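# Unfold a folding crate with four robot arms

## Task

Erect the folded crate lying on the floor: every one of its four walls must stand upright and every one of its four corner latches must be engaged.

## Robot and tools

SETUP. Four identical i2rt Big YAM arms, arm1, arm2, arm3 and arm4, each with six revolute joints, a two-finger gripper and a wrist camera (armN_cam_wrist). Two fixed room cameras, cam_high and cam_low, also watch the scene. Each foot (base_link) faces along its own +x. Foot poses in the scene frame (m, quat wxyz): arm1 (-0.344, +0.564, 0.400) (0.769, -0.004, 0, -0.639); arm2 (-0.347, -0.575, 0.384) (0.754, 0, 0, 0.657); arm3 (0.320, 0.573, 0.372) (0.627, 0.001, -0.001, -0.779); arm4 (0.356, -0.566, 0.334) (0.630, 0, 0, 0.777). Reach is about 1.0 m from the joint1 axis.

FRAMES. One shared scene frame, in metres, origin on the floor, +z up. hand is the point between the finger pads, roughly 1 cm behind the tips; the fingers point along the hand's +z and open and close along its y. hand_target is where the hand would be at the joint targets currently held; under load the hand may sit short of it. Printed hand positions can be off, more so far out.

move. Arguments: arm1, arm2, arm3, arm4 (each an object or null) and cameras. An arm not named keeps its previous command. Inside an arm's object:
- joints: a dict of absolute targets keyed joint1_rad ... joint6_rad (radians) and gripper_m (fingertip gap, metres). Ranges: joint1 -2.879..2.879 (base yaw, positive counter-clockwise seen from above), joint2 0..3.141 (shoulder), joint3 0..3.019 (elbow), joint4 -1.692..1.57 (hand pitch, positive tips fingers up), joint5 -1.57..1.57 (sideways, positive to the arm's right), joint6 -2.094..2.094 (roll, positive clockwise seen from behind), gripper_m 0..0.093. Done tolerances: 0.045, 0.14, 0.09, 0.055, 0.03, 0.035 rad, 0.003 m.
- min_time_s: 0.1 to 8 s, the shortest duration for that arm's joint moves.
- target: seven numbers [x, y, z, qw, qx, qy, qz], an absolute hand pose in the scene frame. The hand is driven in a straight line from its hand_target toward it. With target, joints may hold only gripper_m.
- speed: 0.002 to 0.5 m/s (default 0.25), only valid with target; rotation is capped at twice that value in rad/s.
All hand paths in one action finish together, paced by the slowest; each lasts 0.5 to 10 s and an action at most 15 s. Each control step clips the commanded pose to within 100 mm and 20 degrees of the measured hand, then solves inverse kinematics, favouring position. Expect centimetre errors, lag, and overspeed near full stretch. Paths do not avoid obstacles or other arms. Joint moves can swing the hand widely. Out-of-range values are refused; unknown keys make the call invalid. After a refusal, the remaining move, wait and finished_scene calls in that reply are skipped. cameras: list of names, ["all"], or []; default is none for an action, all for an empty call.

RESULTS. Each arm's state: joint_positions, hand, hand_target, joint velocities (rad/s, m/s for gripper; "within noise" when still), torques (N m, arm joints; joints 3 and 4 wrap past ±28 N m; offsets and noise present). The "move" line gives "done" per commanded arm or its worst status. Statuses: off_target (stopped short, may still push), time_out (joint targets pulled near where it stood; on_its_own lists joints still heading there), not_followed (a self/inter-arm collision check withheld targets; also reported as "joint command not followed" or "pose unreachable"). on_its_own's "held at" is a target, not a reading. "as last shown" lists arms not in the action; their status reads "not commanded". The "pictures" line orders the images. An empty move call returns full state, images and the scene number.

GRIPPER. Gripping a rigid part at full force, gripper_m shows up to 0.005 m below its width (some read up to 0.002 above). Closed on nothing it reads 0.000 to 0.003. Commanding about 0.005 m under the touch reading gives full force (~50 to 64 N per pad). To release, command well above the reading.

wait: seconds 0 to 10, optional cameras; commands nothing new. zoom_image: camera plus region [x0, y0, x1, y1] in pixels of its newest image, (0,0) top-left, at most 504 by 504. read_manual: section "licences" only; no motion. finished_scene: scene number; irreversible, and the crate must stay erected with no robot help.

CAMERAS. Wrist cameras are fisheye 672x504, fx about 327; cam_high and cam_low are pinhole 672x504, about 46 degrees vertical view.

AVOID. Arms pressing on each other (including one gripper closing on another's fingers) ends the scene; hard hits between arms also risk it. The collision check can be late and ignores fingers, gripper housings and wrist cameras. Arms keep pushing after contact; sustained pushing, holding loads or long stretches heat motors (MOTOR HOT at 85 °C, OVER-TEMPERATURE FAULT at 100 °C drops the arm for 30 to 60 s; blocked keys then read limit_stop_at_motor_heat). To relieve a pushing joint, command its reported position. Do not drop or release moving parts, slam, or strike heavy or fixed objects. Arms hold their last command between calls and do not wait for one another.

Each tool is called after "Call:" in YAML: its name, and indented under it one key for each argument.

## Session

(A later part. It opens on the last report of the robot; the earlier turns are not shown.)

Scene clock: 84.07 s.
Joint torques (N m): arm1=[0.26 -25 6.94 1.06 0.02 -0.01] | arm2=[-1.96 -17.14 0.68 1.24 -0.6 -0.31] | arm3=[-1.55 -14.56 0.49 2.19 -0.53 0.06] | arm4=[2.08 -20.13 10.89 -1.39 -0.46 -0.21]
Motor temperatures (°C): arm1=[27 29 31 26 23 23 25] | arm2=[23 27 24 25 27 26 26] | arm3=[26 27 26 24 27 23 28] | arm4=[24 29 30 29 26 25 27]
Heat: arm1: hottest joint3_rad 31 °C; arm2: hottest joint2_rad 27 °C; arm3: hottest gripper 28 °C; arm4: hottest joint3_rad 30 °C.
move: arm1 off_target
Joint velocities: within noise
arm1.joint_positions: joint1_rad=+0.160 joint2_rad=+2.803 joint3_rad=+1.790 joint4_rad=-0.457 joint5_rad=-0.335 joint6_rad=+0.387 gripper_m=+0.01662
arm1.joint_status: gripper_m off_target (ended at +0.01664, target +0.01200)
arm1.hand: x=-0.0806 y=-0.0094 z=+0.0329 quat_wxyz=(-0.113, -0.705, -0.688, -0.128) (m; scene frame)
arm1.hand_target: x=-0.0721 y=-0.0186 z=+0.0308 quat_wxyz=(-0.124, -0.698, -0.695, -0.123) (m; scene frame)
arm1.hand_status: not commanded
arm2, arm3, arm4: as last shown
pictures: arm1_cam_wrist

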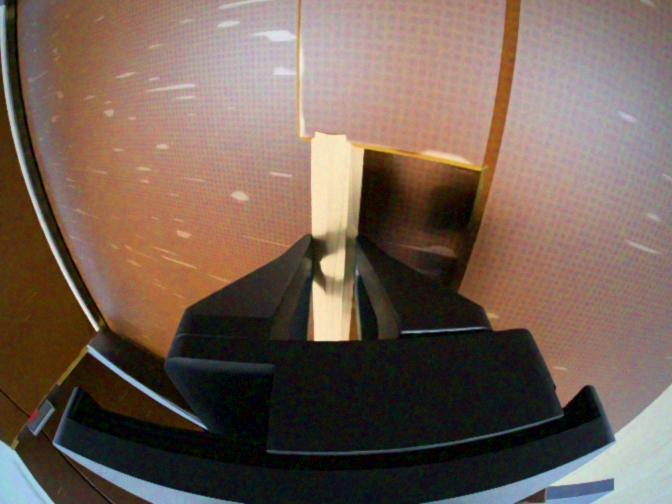

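Same x as scene 1; replay with y −0.018.

Call:
move:
  arm1: {"target": [-0.094, -0.018, 0.117, 0.171, 0.686, 0.686, 0.171], "speed": 0.12, "joints": {"gripper_m": 0.0152}}
  cameras: []

Call:
move:
  arm1: {"target": [-0.134, -0.018, 0.186, 0.23, 0.669, 0.669, 0.23], "speed": 0.12}
  cameras: ["cam_high"]

Call:
move:
  arm1: {"target": [-0.196, -0.018, 0.23, 0.288, 0.646, 0.646, 0.288], "speed": 0.12}
  cameras: []

Call:
move:
  arm1: {"target": [-0.272, -0.018, 0.25, 0.332, 0.624, 0.624, 0.332], "speed": 0.1}
  cameras: []

Call:
move:
  arm1: {"target": [-0.33, -0.018, 0.248, 0.354, 0.612, 0.612, 0.354], "speed": 0.07}
  cameras: ["cam_high"]

Call:
move:
  arm1: {"target": [-0.357, -0.018, 0.246, 0.354, 0.612, 0.612, 0.354], "speed": 0.06}
  cameras: ["cam_high"]

Call:
zoom_image:
  camera: "cam_high"
  region: [240, 200, 420, 410]

Scene clock: 88.67 s.
Joint torques (N m): arm1=[-0.73 -30.15 3.51 0.13 0.07 -0.24] | arm2=[-1.96 -17.2 0.69 1.25 -0.6 -0.32] | arm3=[-2.14 -14.92 0.46 2.19 -0.53 0.07] | arm4=[2.14 -20.13 10.89 -1.39 -0.46 -0.21]
Motor temperatures (°C): arm1=[27 29 31 26 23 23 25] | arm2=[23 27 24 25 27 26 26] | arm3=[26 27 26 24 27 23 29] | arm4=[24 29 31 29 26 25 26]
Heat: arm1: hottest joint3_rad 31 °C; arm2: hottest joint2_rad 27 °C; arm3: hottest gripper 29 °C; arm4: hottest joint3_rad 31 °C.
move: arm1 off_target
Joint velocities: within noise
arm1.joint_positions: joint1_rad=+0.108 joint2_rad=+2.674 joint3_rad=+1.657 joint4_rad=-0.417 joint5_rad=-0.489 joint6_rad=+0.351 gripper_m=+0.01663
arm1.joint_status: all done
arm1.hand: x=-0.0887 y=-0.0097 z=+0.0918 quat_wxyz=(-0.167, -0.693, -0.677, -0.183) (m; scene frame)
arm1.hand_target: x=-0.0916 y=-0.0201 z=+0.1168 quat_wxyz=(-0.176, -0.684, -0.686, -0.173) (m; scene frame)
arm1.hand_status: off_target (0.027 m and 1.9 deg from the pose sent, 0.086 m and 8.5 deg at the start)
arm2, arm3, arm4: as last shown
pictures: none
No camera images: "cameras" was empty.

Scene clock: 90.03 s.
Joint torques (N m): arm1=[-1.44 -29.04 3.96 -0.39 -0.01 -0.27] | arm2=[-1.96 -17.14 0.69 1.25 -0.59 -0.32] | arm3=[-1.44 -14.68 0.55 2.24 -0.53 0.03] | arm4=[2.08 -20.19 10.91 -1.37 -0.46 -0.21]
Motor temperatures (°C): arm1=[27 29 31 26 23 23 25] | arm2=[23 27 24 25 27 26 26] | arm3=[26 28 26 24 27 23 29] | arm4=[24 29 31 29 26 25 26]
Heat: arm1: hottest joint3_rad 31 °C; arm2: hottest joint2_rad 27 °C; arm3: hottest gripper 29 °C; arm4: hottest joint3_rad 31 °C.
move: arm1 off_target
Joint velocities: within noise
arm1.joint_positions: joint1_rad=+0.013 joint2_rad=+2.534 joint3_rad=+1.536 joint4_rad=-0.448 joint5_rad=-0.659 joint6_rad=+0.259 gripper_m=+0.01665
arm1.joint_status: not commanded
arm1.hand: x=-0.1229 y=-0.0089 z=+0.1616 quat_wxyz=(-0.220, -0.674, -0.663, -0.239) (m; scene frame)
arm1.hand_target: x=-0.1308 y=-0.0175 z=+0.1848 quat_wxyz=(-0.228, -0.668, -0.670, -0.229) (m; scene frame)
arm1.hand_status: off_target (0.028 m and 1.8 deg from the pose sent, 0.105 m and 9.5 deg at the start)
arm2.joint_positions: joint1_rad=-0.876 joint2_rad=+2.318 joint3_rad=+0.809 joint4_rad=+0.769 joint5_rad=-0.883 joint6_rad=+0.964 gripper_m=+0.01690
arm2.joint_status: not commanded
arm2.hand: x=-0.0029 y=-0.2024 z=+0.2408 quat_wxyz=(+0.005, +0.003, -0.845, -0.535) (m; scene frame)
arm2.hand_target: x=-0.0029 y=-0.2134 z=+0.2395 quat_wxyz=(+0.003, -0.001, -0.846, -0.533) (m; scene frame)
arm2.hand_status: not commanded
arm3, arm4: as last shown
pictures: cam_high

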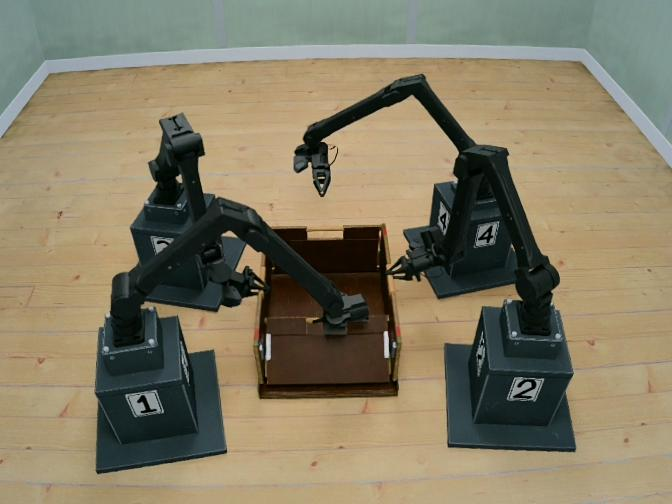

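Scene clock: 91.53 s.
Joint torques (N m): arm1=[-2.43 -27.05 5.03 -0.16 -0.02 -0.23] | arm2=[-1.96 -17.08 0.68 1.24 -0.59 -0.32] | arm3=[-2.2 -14.92 0.46 2.07 -0.53 0.09] | arm4=[2.14 -20.19 10.91 -1.39 -0.46 -0.21]
Motor temperatures (°C): arm1=[27 30 31 26 23 23 25] | arm2=[23 27 24 25 27 26 26] | arm3=[26 28 26 24 27 23 29] | arm4=[24 29 31 29 26 25 26]
Heat: arm1: hottest joint3_rad 31 °C; arm2: hottest joint2_rad 27 °C; arm3: hottest gripper 29 °C; arm4: hottest joint3_rad 31 °C.
move: arm1 off_target
Joint velocities: within noise
arm1.joint_positions: joint1_rad=-0.125 joint2_rad=+2.462 joint3_rad=+1.499 joint4_rad=-0.592 joint5_rad=-0.849 joint6_rad=+0.080 gripper_m=+0.01636
arm1.joint_status: not commanded
arm1.hand: x=-0.1808 y=-0.0078 z=+0.2153 quat_wxyz=(-0.276, -0.649, -0.642, -0.303) (m; scene frame)
arm1.hand_target: x=-0.1957 y=-0.0175 z=+0.2291 quat_wxyz=(-0.285, -0.647, -0.645, -0.289) (m; scene frame)
arm1.hand_status: off_target (0.024 m and 2.3 deg from the pose sent, 0.101 m and 10.3 deg at the start)
arm2, arm4: as last shown
arm3.joint_positions: joint1_rad=-0.837 joint2_rad=+2.254 joint3_rad=+0.852 joint4_rad=+0.623 joint5_rad=-0.905 joint6_rad=+0.888 gripper_m=+0.01540
arm3.joint_status: not commanded
arm3.hand: x=-0.0523 y=+0.2040 z=+0.2476 quat_wxyz=(-0.532, -0.847, -0.012, +0.003) (m; scene frame)
arm3.hand_target: x=-0.0507 y=+0.2129 z=+0.2471 quat_wxyz=(-0.533, -0.846, -0.003, +0.000) (m; scene frame)
arm3.hand_status: not commanded
pictures: none
No camera images: "cameras" was empty.

Scene clock: 93.20 s.
Joint torques (N m): arm1=[-2.08 -25.11 7.23 -0.47 -0.05 -0.24] | arm2=[-1.9 -17.08 0.69 1.25 -0.59 -0.32] | arm3=[-1.55 -14.68 0.38 2.03 -0.5 0.06] | arm4=[2.08 -20.13 10.91 -1.39 -0.46 -0.21]
Motor temperatures (°C): arm1=[27 30 31 26 23 23 25] | arm2=[23 27 24 25 27 26 26] | arm3=[26 28 26 24 27 23 29] | arm4=[24 30 31 29 26 25 26]
Heat: arm1: hottest joint3_rad 31 °C; arm2: hottest joint2_rad 27 °C; arm3: hottest gripper 29 °C; arm4: hottest joint3_rad 31 °C.
move: arm1 off_target
Joint velocities: within noise
arm1.joint_positions: joint1_rad=-0.283 joint2_rad=+2.467 joint3_rad=+1.545 joint4_rad=-0.839 joint5_rad=-0.992 joint6_rad=-0.188 gripper_m=+0.01587
arm1.joint_status: not commanded
arm1.hand: x=-0.2555 y=-0.0068 z=+0.2462 quat_wxyz=(-0.329, -0.624, -0.618, -0.347) (m; scene frame)
arm1.hand_target: x=-0.2706 y=-0.0201 z=+0.2516 quat_wxyz=(-0.338, -0.622, -0.624, -0.332) (m; scene frame)
arm1.hand_status: off_target (0.020 m and 1.9 deg from the pose sent, 0.098 m and 8.1 deg at the start)
arm2, arm3, arm4: as last shown
pictures: none
No camera images: "cameras" was empty.

Scene clock: 95.27 s.
Joint torques (N m): arm1=[-0.32 -23.65 7.36 -0.43 -0.33 -0.08] | arm2=[-1.96 -17.08 0.69 1.24 -0.59 -0.32] | arm3=[-2.37 -14.27 0.59 2.09 -0.54 0.03] | arm4=[2.14 -20.19 10.89 -1.39 -0.46 -0.21]
Motor temperatures (°C): arm1=[27 30 31 26 23 23 25] | arm2=[23 27 24 25 27 26 26] | arm3=[26 28 26 24 27 23 29] | arm4=[24 30 31 29 26 25 26]
Heat: arm1: hottest joint3_rad 31 °C; arm2: hottest joint2_rad 27 °C; arm3: hottest gripper 29 °C; arm4: hottest joint3_rad 31 °C.
move: arm1 done
Joint velocities: within noise
arm1.joint_positions: joint1_rad=-0.417 joint2_rad=+2.524 joint3_rad=+1.660 joint4_rad=-1.094 joint5_rad=-1.006 joint6_rad=-0.425 gripper_m=+0.01519
arm1.joint_status: not commanded
arm1.hand: x=-0.3300 y=-0.0102 z=+0.2525 quat_wxyz=(-0.350, -0.618, -0.607, -0.356) (m; scene frame)
arm1.hand_target: x=-0.3299 y=-0.0174 z=+0.2469 quat_wxyz=(-0.351, -0.613, -0.613, -0.353) (m; scene frame)
arm1.hand_status: done (0.009 m and 1.1 deg from the pose sent, 0.075 m and 3.3 deg at the start)
arm2, arm3: as last shown
arm4.joint_positions: joint1_rad=-0.481 joint2_rad=+2.309 joint3_rad=+1.715 joint4_rad=-1.408 joint5_rad=-0.997 joint6_rad=-0.487 gripper_m=+0.04995
arm4.joint_status: not commanded
arm4.hand: x=+0.3704 y=+0.0245 z=+0.3323 quat_wxyz=(+0.357, +0.603, -0.618, -0.355) (m; scene frame)
arm4.hand_target: x=+0.3707 y=+0.0339 z=+0.3297 quat_wxyz=(+0.352, +0.613, -0.611, -0.357) (m; scene frame)
arm4.hand_status: not commanded
pictures: cam_high

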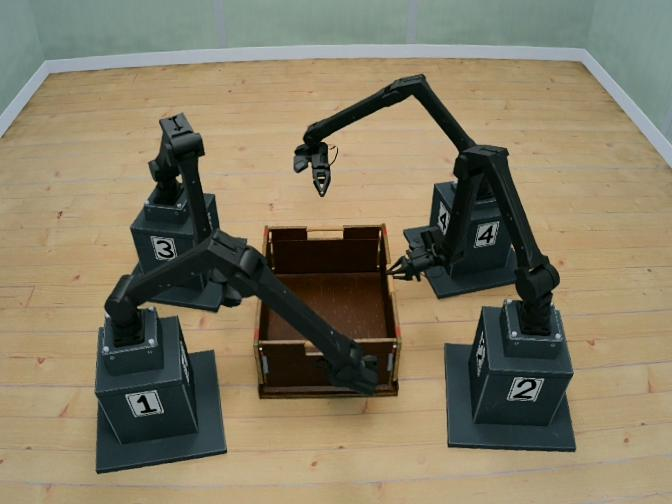

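Scene clock: 96.53 s.
Joint torques (N m): arm1=[-0.44 -23.94 7.47 -0.66 -0.27 -0.13] | arm2=[-1.96 -17.14 0.66 1.25 -0.59 -0.32] | arm3=[-1.96 -14.86 0.23 2.09 -0.56 0.03] | arm4=[2.08 -20.19 10.89 -1.39 -0.46 -0.21]
Motor temperatures (°C): arm1=[27 30 31 26 23 23 25] | arm2=[23 27 24 25 27 26 26] | arm3=[26 28 26 24 27 23 29] | arm4=[24 30 31 29 26 25 26]
Heat: arm1: hottest joint3_rad 31 °C; arm2: hottest joint2_rad 27 °C; arm3: hottest gripper 29 °C; arm4: hottest joint3_rad 31 °C.
move: arm1 done
Joint velocities: within noise
arm1.joint_positions: joint1_rad=-0.455 joint2_rad=+2.551 joint3_rad=+1.710 joint4_rad=-1.180 joint5_rad=-0.995 joint6_rad=-0.501 gripper_m=+0.01519
arm1.joint_status: not commanded
arm1.hand: x=-0.3531 y=-0.0107 z=+0.2516 quat_wxyz=(-0.352, -0.615, -0.607, -0.358) (m; scene frame)
arm1.hand_target: x=-0.3568 y=-0.0174 z=+0.2453 quat_wxyz=(-0.354, -0.612, -0.612, -0.354) (m; scene frame)
arm1.hand_status: done (0.010 m and 0.8 deg from the pose sent, 0.029 m and 1.1 deg at the start)
arm2, arm3, arm4: as last shown
pictures: cam_high

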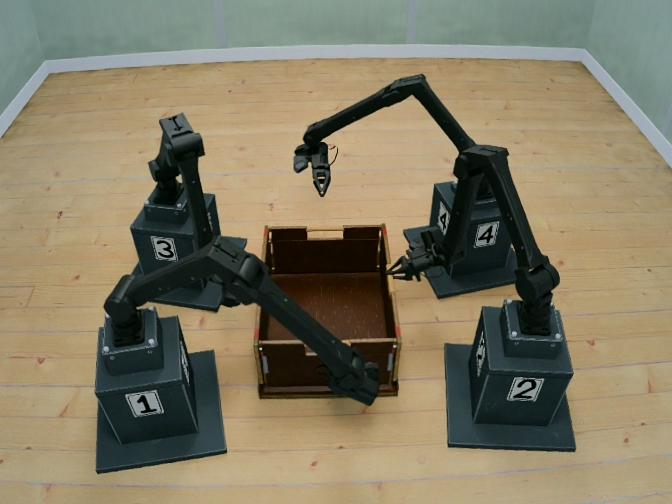

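Scaled by 2.400 from the camera's 672x504 image, which has a finer 960x720 frame.

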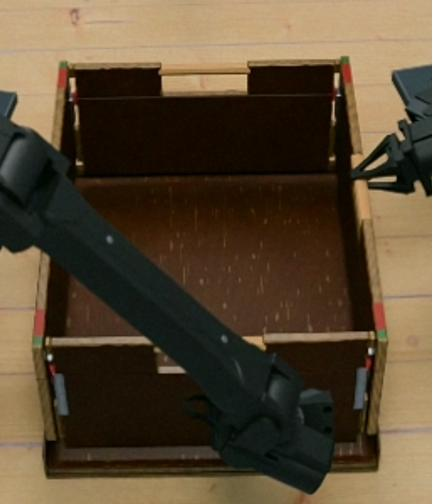

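Call:
zoom_image:
  camera: "cam_high"
  region: [250, 325, 300, 375]

Call:
zoom_image:
  camera: "cam_high"
  region: [370, 325, 410, 375]

Call:
move:
  cameras: ["arm1_cam_wrist"]

Scaled by 10.080 from the camera's 672x504 image, which has a finer 960x720 frame.

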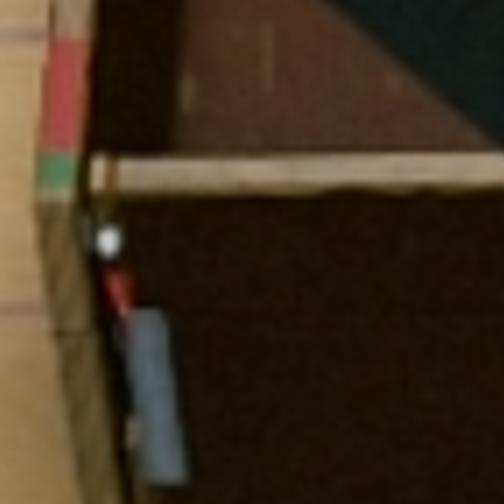

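Scaled by 10.080 from the camera's 672x504 image, which has a finer 960x720 frame.

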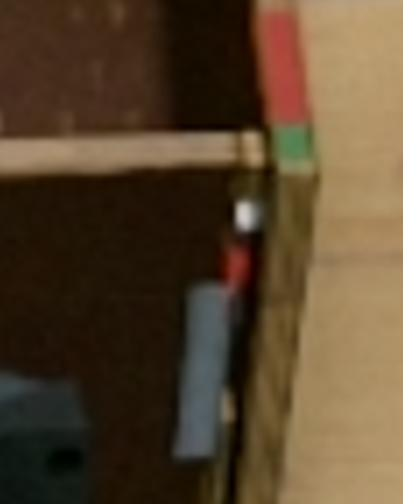

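Scene clock: 97.53 s.
Joint torques (N m): arm1=[0.21 -23.47 7.65 -0.65 -0.27 -0.11] | arm2=[-1.96 -17.08 0.69 1.24 -0.59 -0.32] | arm3=[-2.14 -14.45 0.4 2.22 -0.54 0.07] | arm4=[2.08 -20.19 10.91 -1.39 -0.46 -0.21]
Motor temperatures (°C): arm1=[27 30 31 26 23 23 25] | arm2=[23 27 24 25 27 26 26] | arm3=[26 28 26 24 27 23 29] | arm4=[24 30 31 29 26 25 26]
Heat: arm1: hottest joint3_rad 31 °C; arm2: hottest joint2_rad 27 °C; arm3: hottest gripper 29 °C; arm4: hottest joint3_rad 31 °C.
Joint velocities: within noise
arm1.joint_positions: joint1_rad=-0.455 joint2_rad=+2.551 joint3_rad=+1.710 joint4_rad=-1.180 joint5_rad=-0.995 joint6_rad=-0.501 gripper_m=+0.01519
arm1.joint_status: not commanded
arm1.hand: x=-0.3531 y=-0.0107 z=+0.2516 quat_wxyz=(-0.352, -0.615, -0.607, -0.358) (m; scene frame)
arm1.hand_target: x=-0.3570 y=-0.0174 z=+0.2454 quat_wxyz=(-0.354, -0.612, -0.612, -0.354) (m; scene frame)
arm1.hand_status: done (0.010 m and 0.8 deg from the pose sent, 0.029 m and 1.1 deg at the start)
arm2.joint_positions: joint1_rad=-0.876 joint2_rad=+2.318 joint3_rad=+0.809 joint4_rad=+0.769 joint5_rad=-0.883 joint6_rad=+0.964 gripper_m=+0.01690
arm2.joint_status: not commanded
arm2.hand: x=-0.0029 y=-0.2024 z=+0.2408 quat_wxyz=(+0.005, +0.003, -0.845, -0.535) (m; scene frame)
arm2.hand_target: x=-0.0029 y=-0.2134 z=+0.2395 quat_wxyz=(+0.003, -0.001, -0.846, -0.533) (m; scene frame)
arm2.hand_status: not commanded
arm3.joint_positions: joint1_rad=-0.837 joint2_rad=+2.254 joint3_rad=+0.852 joint4_rad=+0.623 joint5_rad=-0.905 joint6_rad=+0.888 gripper_m=+0.01540
arm3.joint_status: not commanded
arm3.hand: x=-0.0523 y=+0.2040 z=+0.2476 quat_wxyz=(-0.532, -0.847, -0.012, +0.003) (m; scene frame)
arm3.hand_target: x=-0.0507 y=+0.2129 z=+0.2471 quat_wxyz=(-0.533, -0.846, -0.003, +0.000) (m; scene frame)
arm3.hand_status: not commanded
arm4.joint_positions: joint1_rad=-0.481 joint2_rad=+2.309 joint3_rad=+1.715 joint4_rad=-1.408 joint5_rad=-0.997 joint6_rad=-0.487 gripper_m=+0.04995
arm4.joint_status: not commanded
arm4.hand: x=+0.3704 y=+0.0245 z=+0.3323 quat_wxyz=(+0.357, +0.603, -0.618, -0.355) (m; scene frame)
arm4.hand_target: x=+0.3707 y=+0.0339 z=+0.3297 quat_wxyz=(+0.352, +0.613, -0.611, -0.357) (m; scene frame)
arm4.hand_status: not commanded
pictures: arm1_cam_wrist

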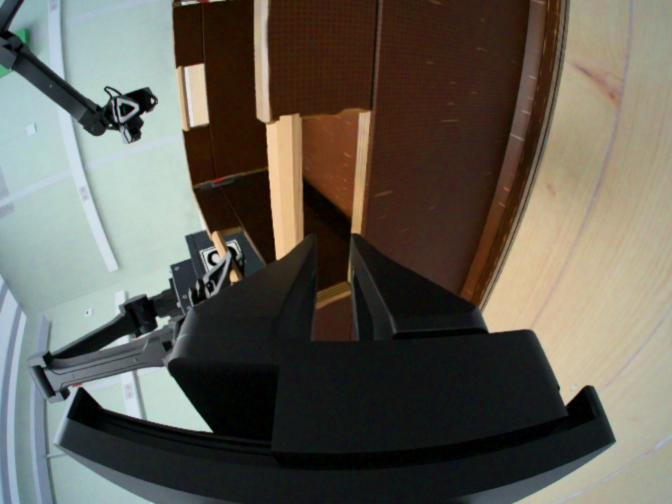

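Call:
move:
  arm1: {"target": [-0.40, -0.018, 0.305, 0.354, 0.612, 0.612, 0.354], "speed": 0.15, "joints": {"gripper_m": 0.05}}
  cameras: ["arm1_cam_wrist"]

Call:
move:
  arm1: {"target": [-0.345, -0.018, 0.272, 0.354, 0.612, 0.612, 0.354], "speed": 0.1}
  cameras: ["arm1_cam_wrist","cam_high"]

Scene clock: 101.23 s.
Joint torques (N m): arm1=[0.21 -25 7.94 -0.76 -0.25 -0.11] | arm2=[-1.96 -17.03 0.69 1.25 -0.59 -0.32] | arm3=[-2.08 -14.74 0.44 2.26 -0.53 0.05] | arm4=[2.08 -20.13 10.89 -1.39 -0.46 -0.21]
Motor temperatures (°C): arm1=[27 30 31 26 23 23 25] | arm2=[23 27 24 25 27 26 26] | arm3=[26 28 26 24 27 23 29] | arm4=[24 30 31 29 26 25 26]
Heat: arm1: hottest joint3_rad 31 °C; arm2: hottest joint2_rad 27 °C; arm3: hottest gripper 29 °C; arm4: hottest joint3_rad 31 °C.
move: arm1 done
Joint velocities: within noise
arm1.joint_positions: joint1_rad=-0.524 joint2_rad=+2.501 joint3_rad=+1.761 joint4_rad=-1.384 joint5_rad=-0.964 joint6_rad=-0.607 gripper_m=+0.04993
arm1.joint_status: all done
arm1.hand: x=-0.3958 y=-0.0091 z=+0.3013 quat_wxyz=(-0.350, -0.617, -0.603, -0.363) (m; scene frame)
arm1.hand_target: x=-0.3994 y=-0.0186 z=+0.3051 quat_wxyz=(-0.354, -0.612, -0.612, -0.354) (m; scene frame)
arm1.hand_status: done (0.010 m and 1.7 deg from the pose sent, 0.071 m and 0.8 deg at the start)
arm2, arm3, arm4: as last shown
pictures: arm1_cam_wrist

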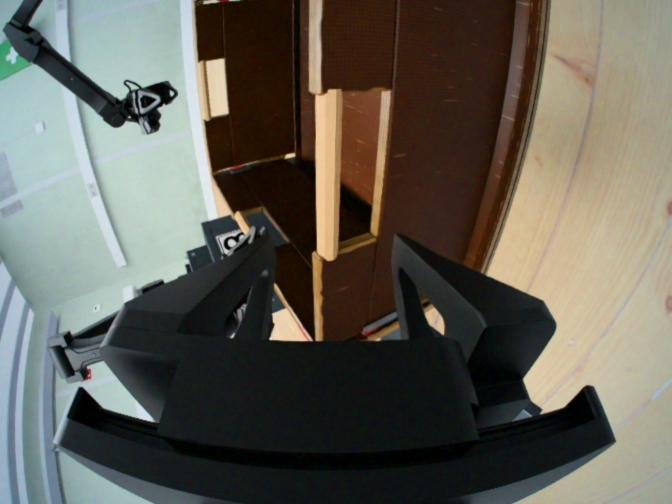

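Scene clock: 102.77 s.
Joint torques (N m): arm1=[-0.91 -24.59 4.78 0.13 -0.56 0.18] | arm2=[-1.96 -17.08 0.68 1.25 -0.59 -0.31] | arm3=[-2.02 -14.45 0.46 2.17 -0.54 0.01] | arm4=[2.08 -20.19 10.91 -1.39 -0.46 -0.21]
Motor temperatures (°C): arm1=[27 31 31 26 23 23 25] | arm2=[23 27 24 25 27 26 26] | arm3=[26 28 26 24 27 23 29] | arm4=[24 30 31 29 26 25 26]
Heat: arm1: hottest joint2_rad 31 °C; arm2: hottest joint2_rad 27 °C; arm3: hottest gripper 29 °C; arm4: hottest joint3_rad 31 °C.
move: arm1 done
Joint velocities: within noise
arm1.joint_positions: joint1_rad=-0.438 joint2_rad=+2.501 joint3_rad=+1.707 joint4_rad=-1.190 joint5_rad=-0.995 joint6_rad=-0.495 gripper_m=+0.04993
arm1.joint_status: not commanded
arm1.hand: x=-0.3460 y=-0.0209 z=+0.2791 quat_wxyz=(-0.356, -0.607, -0.619, -0.348) (m; scene frame)
arm1.hand_target: x=-0.3453 y=-0.0171 z=+0.2720 quat_wxyz=(-0.353, -0.613, -0.612, -0.354) (m; scene frame)
arm1.hand_status: done (0.008 m and 1.2 deg from the pose sent, 0.059 m and 1.7 deg at the start)
arm2, arm3, arm4: as last shown
pictures: arm1_cam_wrist, cam_high

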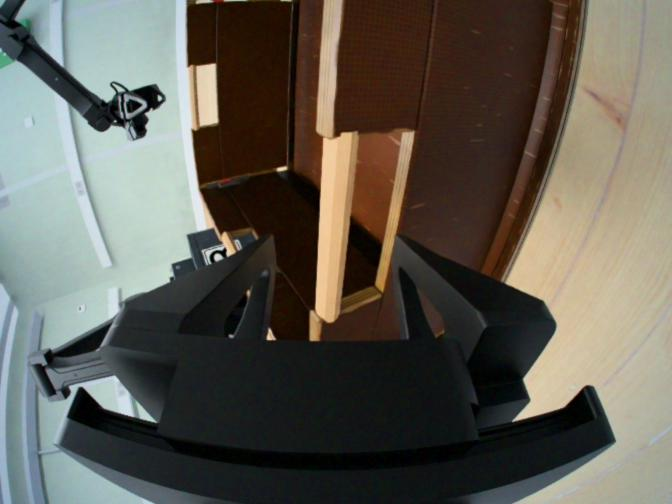

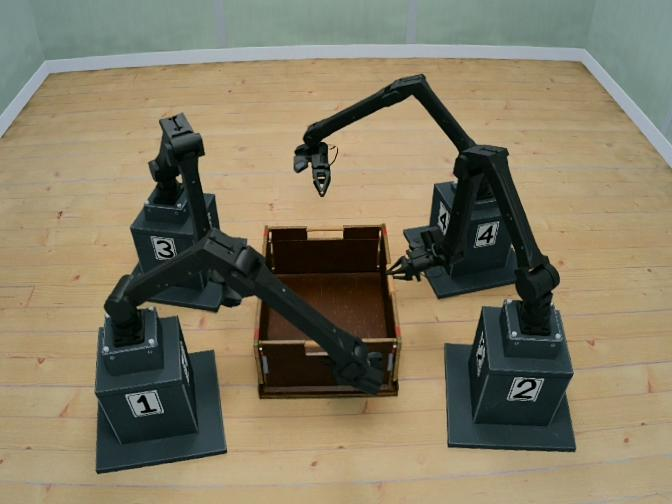

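Call:
move:
  arm1: {"target": [-0.296, -0.018, 0.245, 0.354, 0.612, 0.612, 0.354], "speed": 0.08}
  cameras: ["arm1_cam_wrist"]

Call:
move:
  arm1: {"joints": {"gripper_m": 0.011}}
  cameras: ["arm1_cam_wrist"]

Call:
move:
  arm1: {"target": [-0.35, -0.018, 0.246, 0.354, 0.612, 0.612, 0.354], "speed": 0.06}
  cameras: ["cam_high","arm1_cam_wrist"]

Scene clock: 105.97 s.
Joint torques (N m): arm1=[-0.21 -23.65 4.53 0.53 -0.63 0.12] | arm2=[-1.96 -17.08 0.69 1.24 -0.6 -0.32] | arm3=[-1.85 -14.56 0.42 2.19 -0.54 0.08] | arm4=[2.14 -20.19 10.89 -1.39 -0.46 -0.21]
Motor temperatures (°C): arm1=[27 31 31 26 23 23 25] | arm2=[23 27 24 25 27 26 26] | arm3=[26 28 26 24 27 23 29] | arm4=[24 30 31 29 26 25 26]
Heat: arm1: hottest joint2_rad 31 °C; arm2: hottest joint2_rad 27 °C; arm3: hottest gripper 29 °C; arm4: hottest joint3_rad 31 °C.
move: arm1 off_target
Joint velocities: within noise
arm1.joint_positions: joint1_rad=-0.360 joint2_rad=+2.501 joint3_rad=+1.646 joint4_rad=-0.994 joint5_rad=-1.024 joint6_rad=-0.354 gripper_m=+0.04993
arm1.joint_status: not commanded
arm1.hand: x=-0.2987 y=-0.0251 z=+0.2593 quat_wxyz=(-0.361, -0.606, -0.621, -0.343) (m; scene frame)
arm1.hand_target: x=-0.2966 y=-0.0174 z=+0.2457 quat_wxyz=(-0.354, -0.612, -0.612, -0.353) (m; scene frame)
arm1.hand_status: off_target (0.016 m and 2.0 deg from the pose sent, 0.061 m and 1.2 deg at the start)
arm2, arm3, arm4: as last shown
pictures: arm1_cam_wrist

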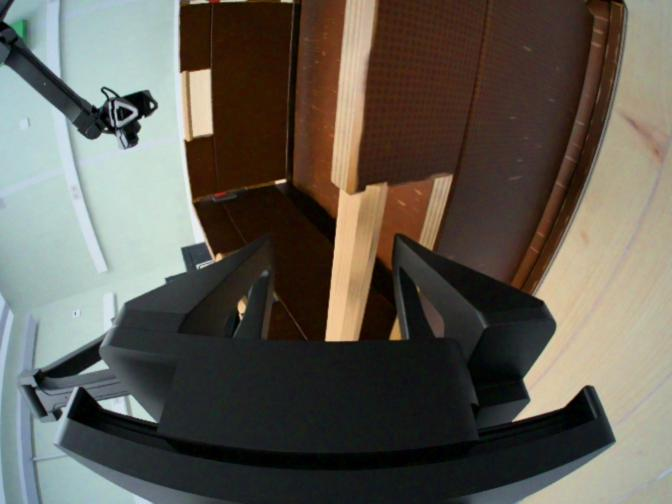

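Scene clock: 106.67 s.
Joint torques (N m): arm1=[-0.26 -24.41 4.83 0.03 -0.58 0.12] | arm2=[-1.96 -17.08 0.68 1.24 -0.59 -0.32] | arm3=[-1.79 -14.74 0.4 2.18 -0.54 0.07] | arm4=[2.08 -20.19 10.91 -1.39 -0.46 -0.21]
Motor temperatures (°C): arm1=[27 31 31 26 23 23 25] | arm2=[23 27 24 25 27 26 26] | arm3=[26 28 26 24 27 23 29] | arm4=[24 30 31 29 26 25 26]
Heat: arm1: hottest joint2_rad 31 °C; arm2: hottest joint2_rad 27 °C; arm3: hottest gripper 29 °C; arm4: hottest joint3_rad 31 °C.
move: arm1 done
Joint velocities: within noise
arm1.joint_positions: joint1_rad=-0.368 joint2_rad=+2.507 joint3_rad=+1.644 joint4_rad=-0.989 joint5_rad=-1.024 joint6_rad=-0.354 gripper_m=+0.01112
arm1.joint_status: all done
arm1.hand: x=-0.3029 y=-0.0238 z=+0.2555 quat_wxyz=(-0.361, -0.608, -0.618, -0.342) (m; scene frame)
arm1.hand_target: x=-0.2998 y=-0.0182 z=+0.2461 quat_wxyz=(-0.356, -0.613, -0.611, -0.352) (m; scene frame)
arm1.hand_status: not commanded
arm2, arm3, arm4: as last shown
pictures: arm1_cam_wrist

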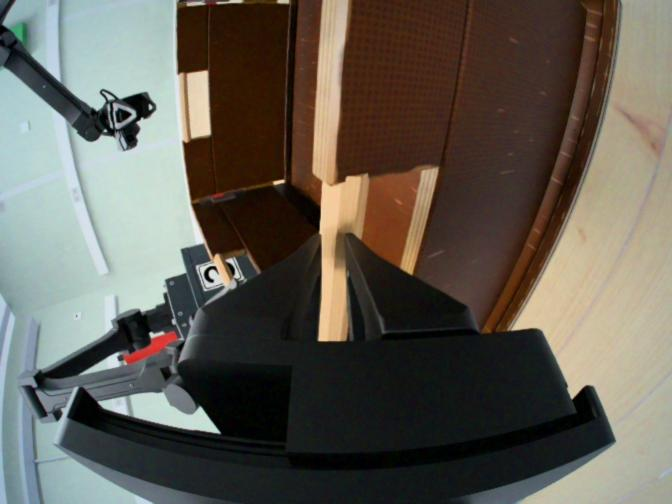

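Scene clock: 108.33 s.
Joint torques (N m): arm1=[-0.85 -23.82 7.6 -0.53 -0.29 -0.11] | arm2=[-1.96 -17.14 0.68 1.25 -0.59 -0.32] | arm3=[-2.14 -14.86 0.46 2.17 -0.54 0.06] | arm4=[2.08 -20.13 10.89 -1.39 -0.46 -0.21]
Motor temperatures (°C): arm1=[27 31 31 26 23 23 25] | arm2=[23 27 24 25 27 26 26] | arm3=[26 28 26 24 27 23 29] | arm4=[24 31 31 29 26 25 26]
Heat: arm1: hottest joint2_rad 31 °C; arm2: hottest joint2_rad 27 °C; arm3: hottest gripper 29 °C; arm4: hottest joint2_rad 31 °C.
move: arm1 off_target
Joint velocities: within noise
arm1.joint_positions: joint1_rad=-0.437 joint2_rad=+2.544 joint3_rad=+1.695 joint4_rad=-1.158 joint5_rad=-1.000 joint6_rad=-0.481 gripper_m=+0.01107
arm1.joint_status: not commanded
arm1.hand: x=-0.3419 y=-0.0099 z=+0.2519 quat_wxyz=(-0.350, -0.614, -0.609, -0.360) (m; scene frame)
arm1.hand_target: x=-0.3462 y=-0.0170 z=+0.2461 quat_wxyz=(-0.352, -0.611, -0.613, -0.356) (m; scene frame)
arm1.hand_status: off_target (0.013 m and 0.9 deg from the pose sent, 0.048 m and 1.8 deg at the start)
arm2, arm3, arm4: as last shown
pictures: arm1_cam_wrist, cam_high

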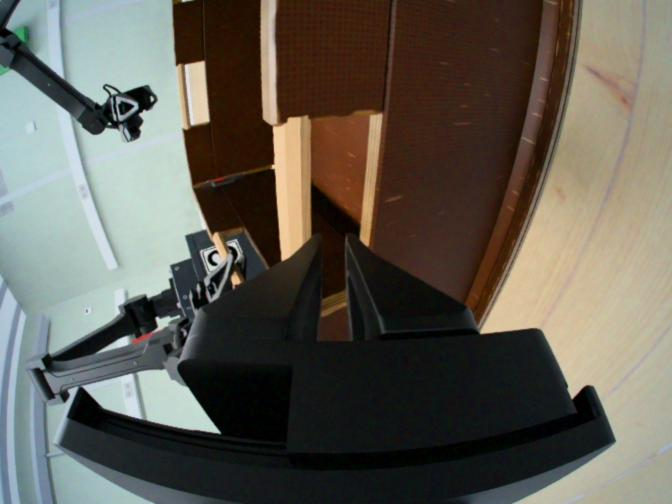

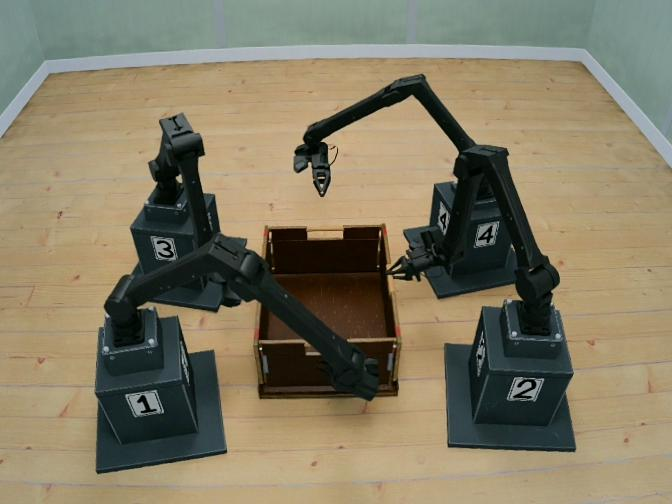

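Call:
move:
  arm1: {"target": [-0.37, -0.018, 0.32, 0.354, 0.612, 0.612, 0.354], "speed": 0.2, "joints": {"gripper_m": 0.05}}
  cameras: []

Call:
move:
  arm1: {"target": [-0.317, -0.018, 0.315, 0.183, 0.683, 0.683, 0.183], "speed": 0.2}
  cameras: ["arm1_cam_wrist","cam_low"]

Call:
zoom_image:
  camera: "arm1_cam_wrist"
  region: [170, 50, 500, 310]

Scene clock: 111.90 s.
Joint torques (N m): arm1=[-1.38 -24.88 7.51 -0.79 -0.25 -0.11] | arm2=[-2.02 -17.08 0.66 1.24 -0.59 -0.32] | arm3=[-1.85 -14.15 0.44 2.13 -0.57 0.02] | arm4=[2.14 -20.19 10.88 -1.39 -0.46 -0.21]
Motor temperatures (°C): arm1=[27 31 32 26 23 23 25] | arm2=[23 27 24 25 27 26 26] | arm3=[26 28 26 24 27 23 29] | arm4=[24 31 32 29 26 25 26]
Heat: arm1: hottest joint3_rad 32 °C; arm2: hottest joint2_rad 27 °C; arm3: hottest gripper 29 °C; arm4: hottest joint3_rad 32 °C.
move: arm1 done
Joint velocities: within noise
arm1.joint_positions: joint1_rad=-0.478 joint2_rad=+2.433 joint3_rad=+1.695 joint4_rad=-1.313 joint5_rad=-0.986 joint6_rad=-0.535 gripper_m=+0.04993
arm1.joint_status: all done
arm1.hand: x=-0.3674 y=-0.0117 z=+0.3210 quat_wxyz=(-0.352, -0.616, -0.606, -0.359) (m; scene frame)
arm1.hand_target: x=-0.3717 y=-0.0186 z=+0.3198 quat_wxyz=(-0.355, -0.613, -0.611, -0.353) (m; scene frame)
arm1.hand_status: done (0.007 m and 1.0 deg from the pose sent, 0.074 m and 0.9 deg at the start)
arm2, arm3, arm4: as last shown
pictures: none
No camera images: "cameras" was empty.

Scene clock: 114.10 s.
Joint torques (N m): arm1=[-0.21 -24.53 5.74 0.85 -0.1 0.16] | arm2=[-1.96 -17.14 0.68 1.24 -0.59 -0.31] | arm3=[-1.85 -14.74 0.54 2.11 -0.51 0.03] | arm4=[2.08 -20.13 10.89 -1.39 -0.46 -0.21]
Motor temperatures (°C): arm1=[27 31 32 26 23 23 25] | arm2=[23 27 24 25 27 26 26] | arm3=[26 28 26 24 27 23 29] | arm4=[24 31 32 29 26 25 26]
Heat: arm1: hottest joint3_rad 32 °C; arm2: hottest joint2_rad 27 °C; arm3: hottest gripper 29 °C; arm4: hottest joint3_rad 32 °C.
move: arm1 done
Joint velocities: within noise
arm1.joint_positions: joint1_rad=-0.288 joint2_rad=+2.228 joint3_rad=+1.499 joint4_rad=-0.920 joint5_rad=-0.527 joint6_rad=-0.129 gripper_m=+0.04993
arm1.joint_status: not commanded
arm1.hand: x=-0.3171 y=-0.0162 z=+0.3140 quat_wxyz=(-0.181, -0.681, -0.685, -0.187) (m; scene frame)
arm1.hand_target: x=-0.3155 y=-0.0164 z=+0.3153 quat_wxyz=(-0.181, -0.683, -0.683, -0.185) (m; scene frame)
arm1.hand_status: done (0.002 m and 0.7 deg from the pose sent, 0.051 m and 30.4 deg at the start)
arm2, arm3, arm4: as last shown
pictures: arm1_cam_wrist, cam_low

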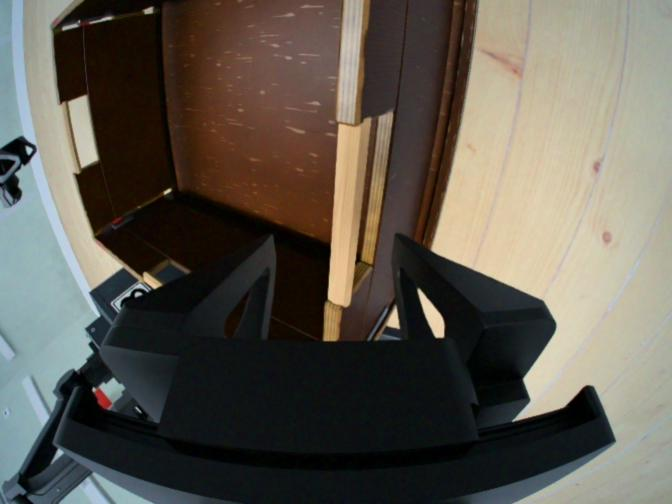

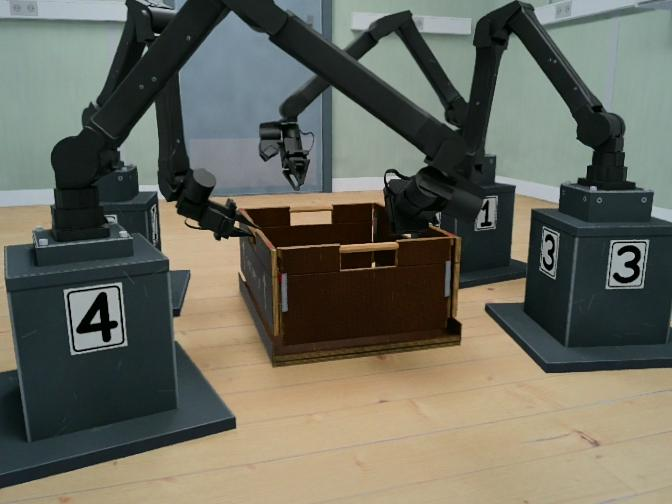

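Scaled by 1.527 from the camera's 672x504 image, which has a finer 960x720 frame.

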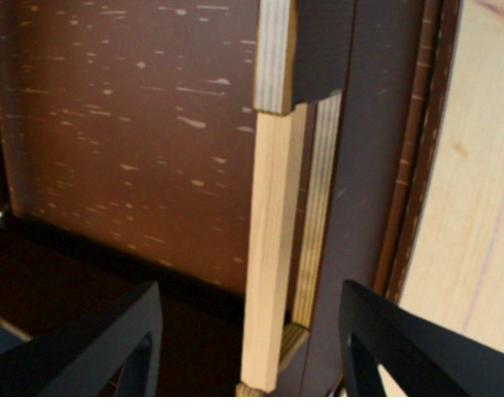

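Call:
move:
  arm1: {"target": [-0.294, -0.022, 0.243, 0.183, 0.683, 0.683, 0.183], "speed": 0.1}
  cameras: ["arm1_cam_wrist"]

Call:
move:
  arm1: {"joints": {"gripper_m": 0.011}}
  cameras: ["arm1_cam_wrist"]

Scene clock: 116.73 s.
Joint torques (N m): arm1=[0.85 -23.3 6.09 0.85 -0.22 0.1] | arm2=[-1.96 -17.08 0.68 1.25 -0.59 -0.32] | arm3=[-1.55 -14.56 0.49 2.29 -0.53 0.09] | arm4=[2.08 -20.19 10.89 -1.39 -0.46 -0.21]
Motor temperatures (°C): arm1=[27 31 32 26 23 23 25] | arm2=[23 27 24 25 27 26 26] | arm3=[26 28 26 24 27 23 29] | arm4=[24 31 32 29 26 25 26]
Heat: arm1: hottest joint3_rad 32 °C; arm2: hottest joint2_rad 27 °C; arm3: hottest gripper 29 °C; arm4: hottest joint3_rad 32 °C.
move: arm1 done
Joint velocities: within noise
arm1.joint_positions: joint1_rad=-0.253 joint2_rad=+2.338 joint3_rad=+1.499 joint4_rad=-0.773 joint5_rad=-0.527 joint6_rad=-0.084 gripper_m=+0.04993
arm1.joint_status: not commanded
arm1.hand: x=-0.2974 y=-0.0204 z=+0.2505 quat_wxyz=(-0.185, -0.681, -0.685, -0.181) (m; scene frame)
arm1.hand_target: x=-0.2940 y=-0.0212 z=+0.2432 quat_wxyz=(-0.183, -0.683, -0.683, -0.183) (m; scene frame)
arm1.hand_status: done (0.008 m and 0.5 deg from the pose sent, 0.075 m and 0.7 deg at the start)
arm2.joint_positions: joint1_rad=-0.876 joint2_rad=+2.318 joint3_rad=+0.809 joint4_rad=+0.769 joint5_rad=-0.883 joint6_rad=+0.964 gripper_m=+0.01690
arm2.joint_status: not commanded
arm2.hand: x=-0.0029 y=-0.2024 z=+0.2408 quat_wxyz=(+0.005, +0.003, -0.845, -0.535) (m; scene frame)
arm2.hand_target: x=-0.0029 y=-0.2134 z=+0.2395 quat_wxyz=(+0.003, -0.001, -0.846, -0.533) (m; scene frame)
arm2.hand_status: not commanded
arm3.joint_positions: joint1_rad=-0.837 joint2_rad=+2.254 joint3_rad=+0.852 joint4_rad=+0.623 joint5_rad=-0.905 joint6_rad=+0.888 gripper_m=+0.01540
arm3.joint_status: not commanded
arm3.hand: x=-0.0523 y=+0.2040 z=+0.2476 quat_wxyz=(-0.532, -0.847, -0.012, +0.003) (m; scene frame)
arm3.hand_target: x=-0.0507 y=+0.2129 z=+0.2471 quat_wxyz=(-0.533, -0.846, -0.003, +0.000) (m; scene frame)
arm3.hand_status: not commanded
arm4.joint_positions: joint1_rad=-0.481 joint2_rad=+2.309 joint3_rad=+1.715 joint4_rad=-1.408 joint5_rad=-0.997 joint6_rad=-0.487 gripper_m=+0.04995
arm4.joint_status: not commanded
arm4.hand: x=+0.3704 y=+0.0245 z=+0.3323 quat_wxyz=(+0.357, +0.603, -0.618, -0.355) (m; scene frame)
arm4.hand_target: x=+0.3707 y=+0.0339 z=+0.3297 quat_wxyz=(+0.352, +0.613, -0.611, -0.357) (m; scene frame)
arm4.hand_status: not commanded
pictures: arm1_cam_wrist

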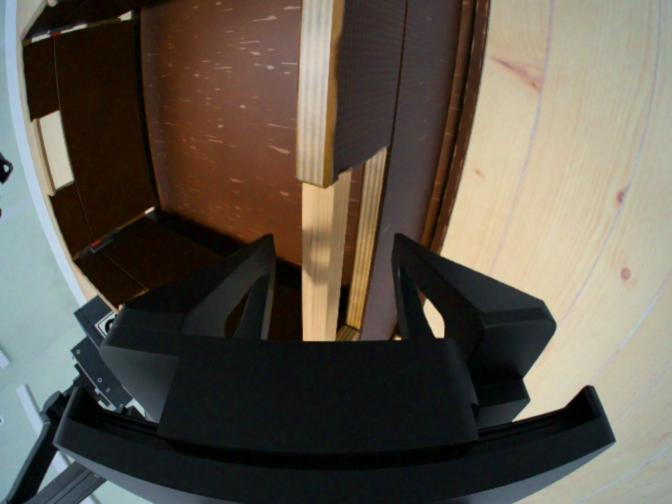

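Scene clock: 117.50 s.
Joint torques (N m): arm1=[0.09 -23.36 5.98 1.09 0.02 0.07] | arm2=[-1.96 -17.14 0.68 1.22 -0.59 -0.32] | arm3=[-1.9 -14.62 0.38 2 -0.54 0.07] | arm4=[2.08 -20.19 10.89 -1.39 -0.46 -0.2]
Motor temperatures (°C): arm1=[27 31 32 26 23 23 25] | arm2=[23 27 24 25 27 26 26] | arm3=[26 28 26 24 27 23 29] | arm4=[24 31 32 29 26 25 26]
Heat: arm1: hottest joint3_rad 32 °C; arm2: hottest joint2_rad 27 °C; arm3: hottest gripper 29 °C; arm4: hottest joint3_rad 32 °C.
move: arm1 off_target
Joint velocities: within noise
arm1.joint_positions: joint1_rad=-0.253 joint2_rad=+2.338 joint3_rad=+1.499 joint4_rad=-0.773 joint5_rad=-0.538 joint6_rad=-0.072 gripper_m=+0.01592
arm1.joint_status: gripper_m off_target (ended at +0.01594, target +0.01100)
arm1.hand: x=-0.2958 y=-0.0206 z=+0.2515 quat_wxyz=(-0.187, -0.684, -0.680, -0.186) (m; scene frame)
arm1.hand_target: x=-0.2938 y=-0.0213 z=+0.2437 quat_wxyz=(-0.185, -0.683, -0.682, -0.184) (m; scene frame)
arm1.hand_status: not commanded
arm2, arm3, arm4: as last shown
pictures: arm1_cam_wrist

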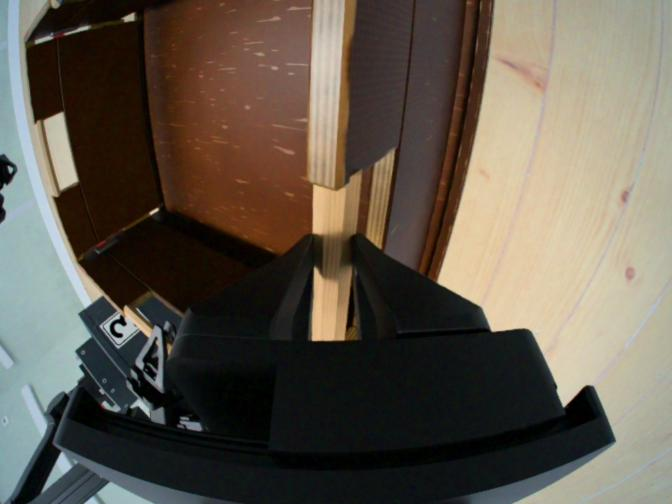

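Call:
move:
  arm1: {"target": [-0.345, -0.021, 0.24, 0.183, 0.683, 0.683, 0.183], "speed": 0.06}
  cameras: []

Call:
move:
  arm3: {"target": [-0.053, 0.175, 0.25, 0.535, 0.845, 0, 0], "speed": 0.06}
  arm2: {"target": [0.0, -0.175, 0.24, 0, 0, 0.845, 0.535], "speed": 0.06}
  cameras: ["cam_high"]

Call:
move:
  arm3: {"target": [-0.053, 0.204, 0.248, 0.535, 0.845, 0, 0], "speed": 0.1}
  arm2: {"target": [0.0, -0.202, 0.24, 0, 0, 0.845, 0.535], "speed": 0.1}
  arm1: {"target": [-0.262, -0.021, 0.244, 0.183, 0.683, 0.683, 0.183], "speed": 0.1}
  cameras: ["cam_high"]

Call:
zoom_image:
  camera: "cam_high"
  region: [240, 200, 420, 410]

Scene clock: 121.37 s.
Joint torques (N m): arm1=[-6.18 -21.66 7.16 -0.27 0.77 -0.43] | arm2=[-1.9 -17.08 0.68 1.24 -0.59 -0.32] | arm3=[-2.2 -14.97 0.47 2.04 -0.56 0.06] | arm4=[2.08 -20.13 10.89 -1.39 -0.46 -0.21]
Motor temperatures (°C): arm1=[27 31 32 26 23 23 25] | arm2=[23 27 24 25 27 26 26] | arm3=[26 28 26 24 27 23 29] | arm4=[24 31 32 29 26 25 26]
Heat: arm1: hottest joint3_rad 32 °C; arm2: hottest joint2_rad 27 °C; arm3: hottest gripper 29 °C; arm4: hottest joint3_rad 32 °C.
move: arm1 off_target
Joint velocities: within noise
arm1.joint_positions: joint1_rad=-0.259 joint2_rad=+2.346 joint3_rad=+1.509 joint4_rad=-0.793 joint5_rad=-0.552 joint6_rad=-0.112 gripper_m=+0.01591
arm1.joint_status: not commanded
arm1.hand: x=-0.2972 y=-0.0199 z=+0.2513 quat_wxyz=(-0.192, -0.673, -0.688, -0.192) (m; scene frame)
arm1.hand_target: x=-0.3418 y=-0.0206 z=+0.2407 quat_wxyz=(-0.187, -0.682, -0.683, -0.182) (m; scene frame)
arm1.hand_status: off_target (0.049 m and 1.9 deg from the pose sent, 0.051 m and 0.7 deg at the start)
arm2, arm3, arm4: as last shown
pictures: none
No camera images: "cameras" was empty.

Scene clock: 122.50 s.
Joint torques (N m): arm1=[-6.42 -22.12 7.05 -0.35 0.78 -0.44] | arm2=[3.19 -16.03 4.25 1.96 0.92 0.31] | arm3=[2.49 -14.45 3.96 2.86 0.5 0.77] | arm4=[2.08 -20.13 10.89 -1.39 -0.46 -0.21]
Motor temperatures (°C): arm1=[27 31 32 26 23 23 25] | arm2=[23 27 24 25 27 26 26] | arm3=[26 28 26 24 27 23 29] | arm4=[24 31 32 29 26 25 26]
Heat: arm1: hottest joint3_rad 32 °C; arm2: hottest joint2_rad 27 °C; arm3: hottest gripper 29 °C; arm4: hottest joint3_rad 32 °C.
move: arm2 off_target; arm3 off_target
Joint velocities: within noise
arm1.joint_positions: joint1_rad=-0.259 joint2_rad=+2.346 joint3_rad=+1.509 joint4_rad=-0.793 joint5_rad=-0.552 joint6_rad=-0.113 gripper_m=+0.01591
arm1.joint_status: not commanded
arm1.hand: x=-0.2972 y=-0.0199 z=+0.2513 quat_wxyz=(-0.192, -0.672, -0.689, -0.191) (m; scene frame)
arm1.hand_target: x=-0.3418 y=-0.0206 z=+0.2407 quat_wxyz=(-0.187, -0.682, -0.684, -0.181) (m; scene frame)
arm1.hand_status: not commanded
arm2.joint_positions: joint1_rad=-0.870 joint2_rad=+2.318 joint3_rad=+0.811 joint4_rad=+0.772 joint5_rad=-0.871 joint6_rad=+0.978 gripper_m=+0.01690
arm2.joint_status: not commanded
arm2.hand: x=-0.0025 y=-0.2001 z=+0.2403 quat_wxyz=(+0.005, -0.002, -0.846, -0.533) (m; scene frame)
arm2.hand_target: x=+0.0018 y=-0.1796 z=+0.2410 quat_wxyz=(-0.002, +0.001, -0.844, -0.536) (m; scene frame)
arm2.hand_status: off_target (0.025 m and 0.6 deg from the pose sent, 0.028 m and 0.7 deg at the start)
arm3.joint_positions: joint1_rad=-0.831 joint2_rad=+2.252 joint3_rad=+0.852 joint4_rad=+0.629 joint5_rad=-0.891 joint6_rad=+0.900 gripper_m=+0.01540
arm3.joint_status: not commanded
arm3.hand: x=-0.0530 y=+0.2018 z=+0.2478 quat_wxyz=(-0.530, -0.848, -0.009, +0.005) (m; scene frame)
arm3.hand_target: x=-0.0551 y=+0.1796 z=+0.2517 quat_wxyz=(-0.536, -0.844, +0.001, -0.001) (m; scene frame)
arm3.hand_status: off_target (0.027 m and 1.3 deg from the pose sent, 0.029 m and 1.5 deg at the start)
arm4: as last shown
pictures: cam_high

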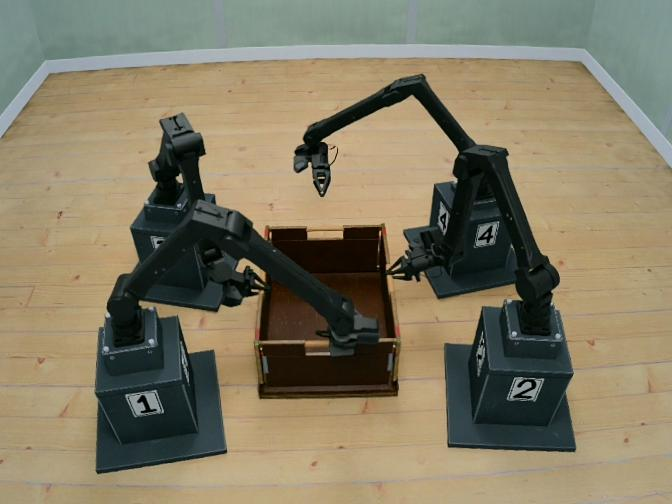

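Scene clock: 124.00 s.
Joint torques (N m): arm1=[3.37 -23.06 5.09 1.73 -0.24 0.19] | arm2=[-0.56 -16.67 1.98 1.52 -0.15 -0.14] | arm3=[-0.97 -13.57 1.59 2.4 -0.23 0.22] | arm4=[2.08 -20.19 10.89 -1.39 -0.46 -0.21]
Motor temperatures (°C): arm1=[27 31 32 26 23 23 25] | arm2=[23 27 24 25 27 26 26] | arm3=[26 28 26 24 27 23 29] | arm4=[24 31 32 29 26 25 26]
Heat: arm1: hottest joint3_rad 32 °C; arm2: hottest joint2_rad 27 °C; arm3: hottest gripper 29 °C; arm4: hottest joint3_rad 32 °C.
move: arm1 off_target; arm2 done; arm3 done
Joint velocities: within noise
arm1.joint_positions: joint1_rad=-0.243 joint2_rad=+2.332 joint3_rad=+1.491 joint4_rad=-0.761 joint5_rad=-0.520 joint6_rad=-0.037 gripper_m=+0.01591
arm1.joint_status: not commanded
arm1.hand: x=-0.2932 y=-0.0204 z=+0.2513 quat_wxyz=(-0.180, -0.694, -0.674, -0.180) (m; scene frame)
arm1.hand_target: x=-0.2708 y=-0.0189 z=+0.2437 quat_wxyz=(-0.179, -0.686, -0.682, -0.181) (m; scene frame)
arm1.hand_status: off_target (0.032 m and 1.7 deg from the pose sent, 0.036 m and 2.0 deg at the start)
arm2.joint_positions: joint1_rad=-0.870 joint2_rad=+2.318 joint3_rad=+0.811 joint4_rad=+0.772 joint5_rad=-0.874 joint6_rad=+0.973 gripper_m=+0.01690
arm2.joint_status: not commanded
arm2.hand: x=-0.0029 y=-0.2000 z=+0.2406 quat_wxyz=(+0.004, +0.000, -0.846, -0.534) (m; scene frame)
arm2.hand_target: x=+0.0004 y=-0.2015 z=+0.2398 quat_wxyz=(-0.001, -0.001, -0.845, -0.534) (m; scene frame)
arm2.hand_status: done (0.004 m and 0.5 deg from the pose sent, 0.003 m and 0.6 deg at the start)
arm3.joint_positions: joint1_rad=-0.831 joint2_rad=+2.254 joint3_rad=+0.852 joint4_rad=+0.629 joint5_rad=-0.894 joint6_rad=+0.898 gripper_m=+0.01540
arm3.joint_status: not commanded
arm3.hand: x=-0.0522 y=+0.2018 z=+0.2473 quat_wxyz=(-0.530, -0.848, -0.010, +0.004) (m; scene frame)
arm3.hand_target: x=-0.0534 y=+0.2042 z=+0.2466 quat_wxyz=(-0.532, -0.846, +0.002, +0.001) (m; scene frame)
arm3.hand_status: done (0.002 m and 1.3 deg from the pose sent, 0.002 m and 1.3 deg at the start)
arm4: as last shown
pictures: cam_high

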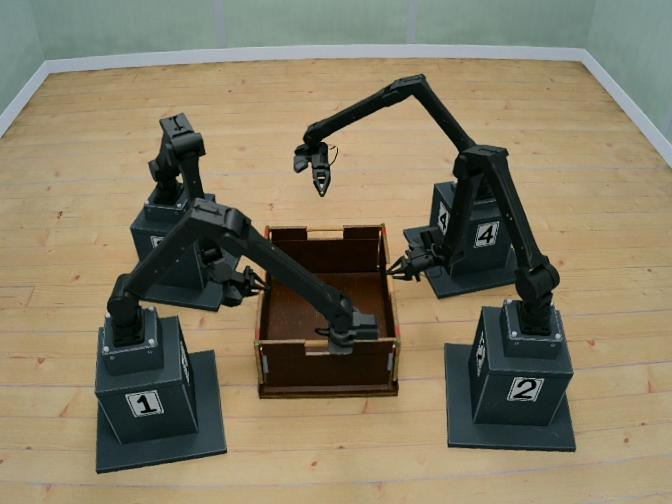

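Scaled by 2.400 from the camera's 672x504 image, which has a finer 960x720 frame.

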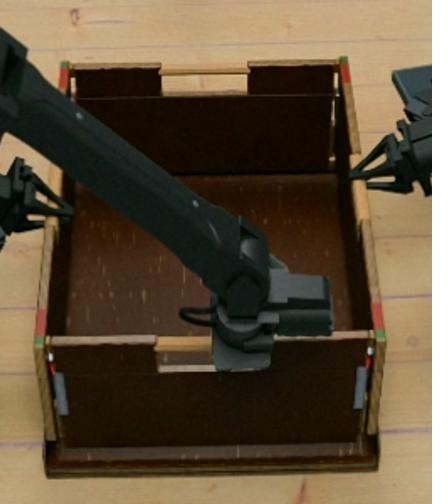

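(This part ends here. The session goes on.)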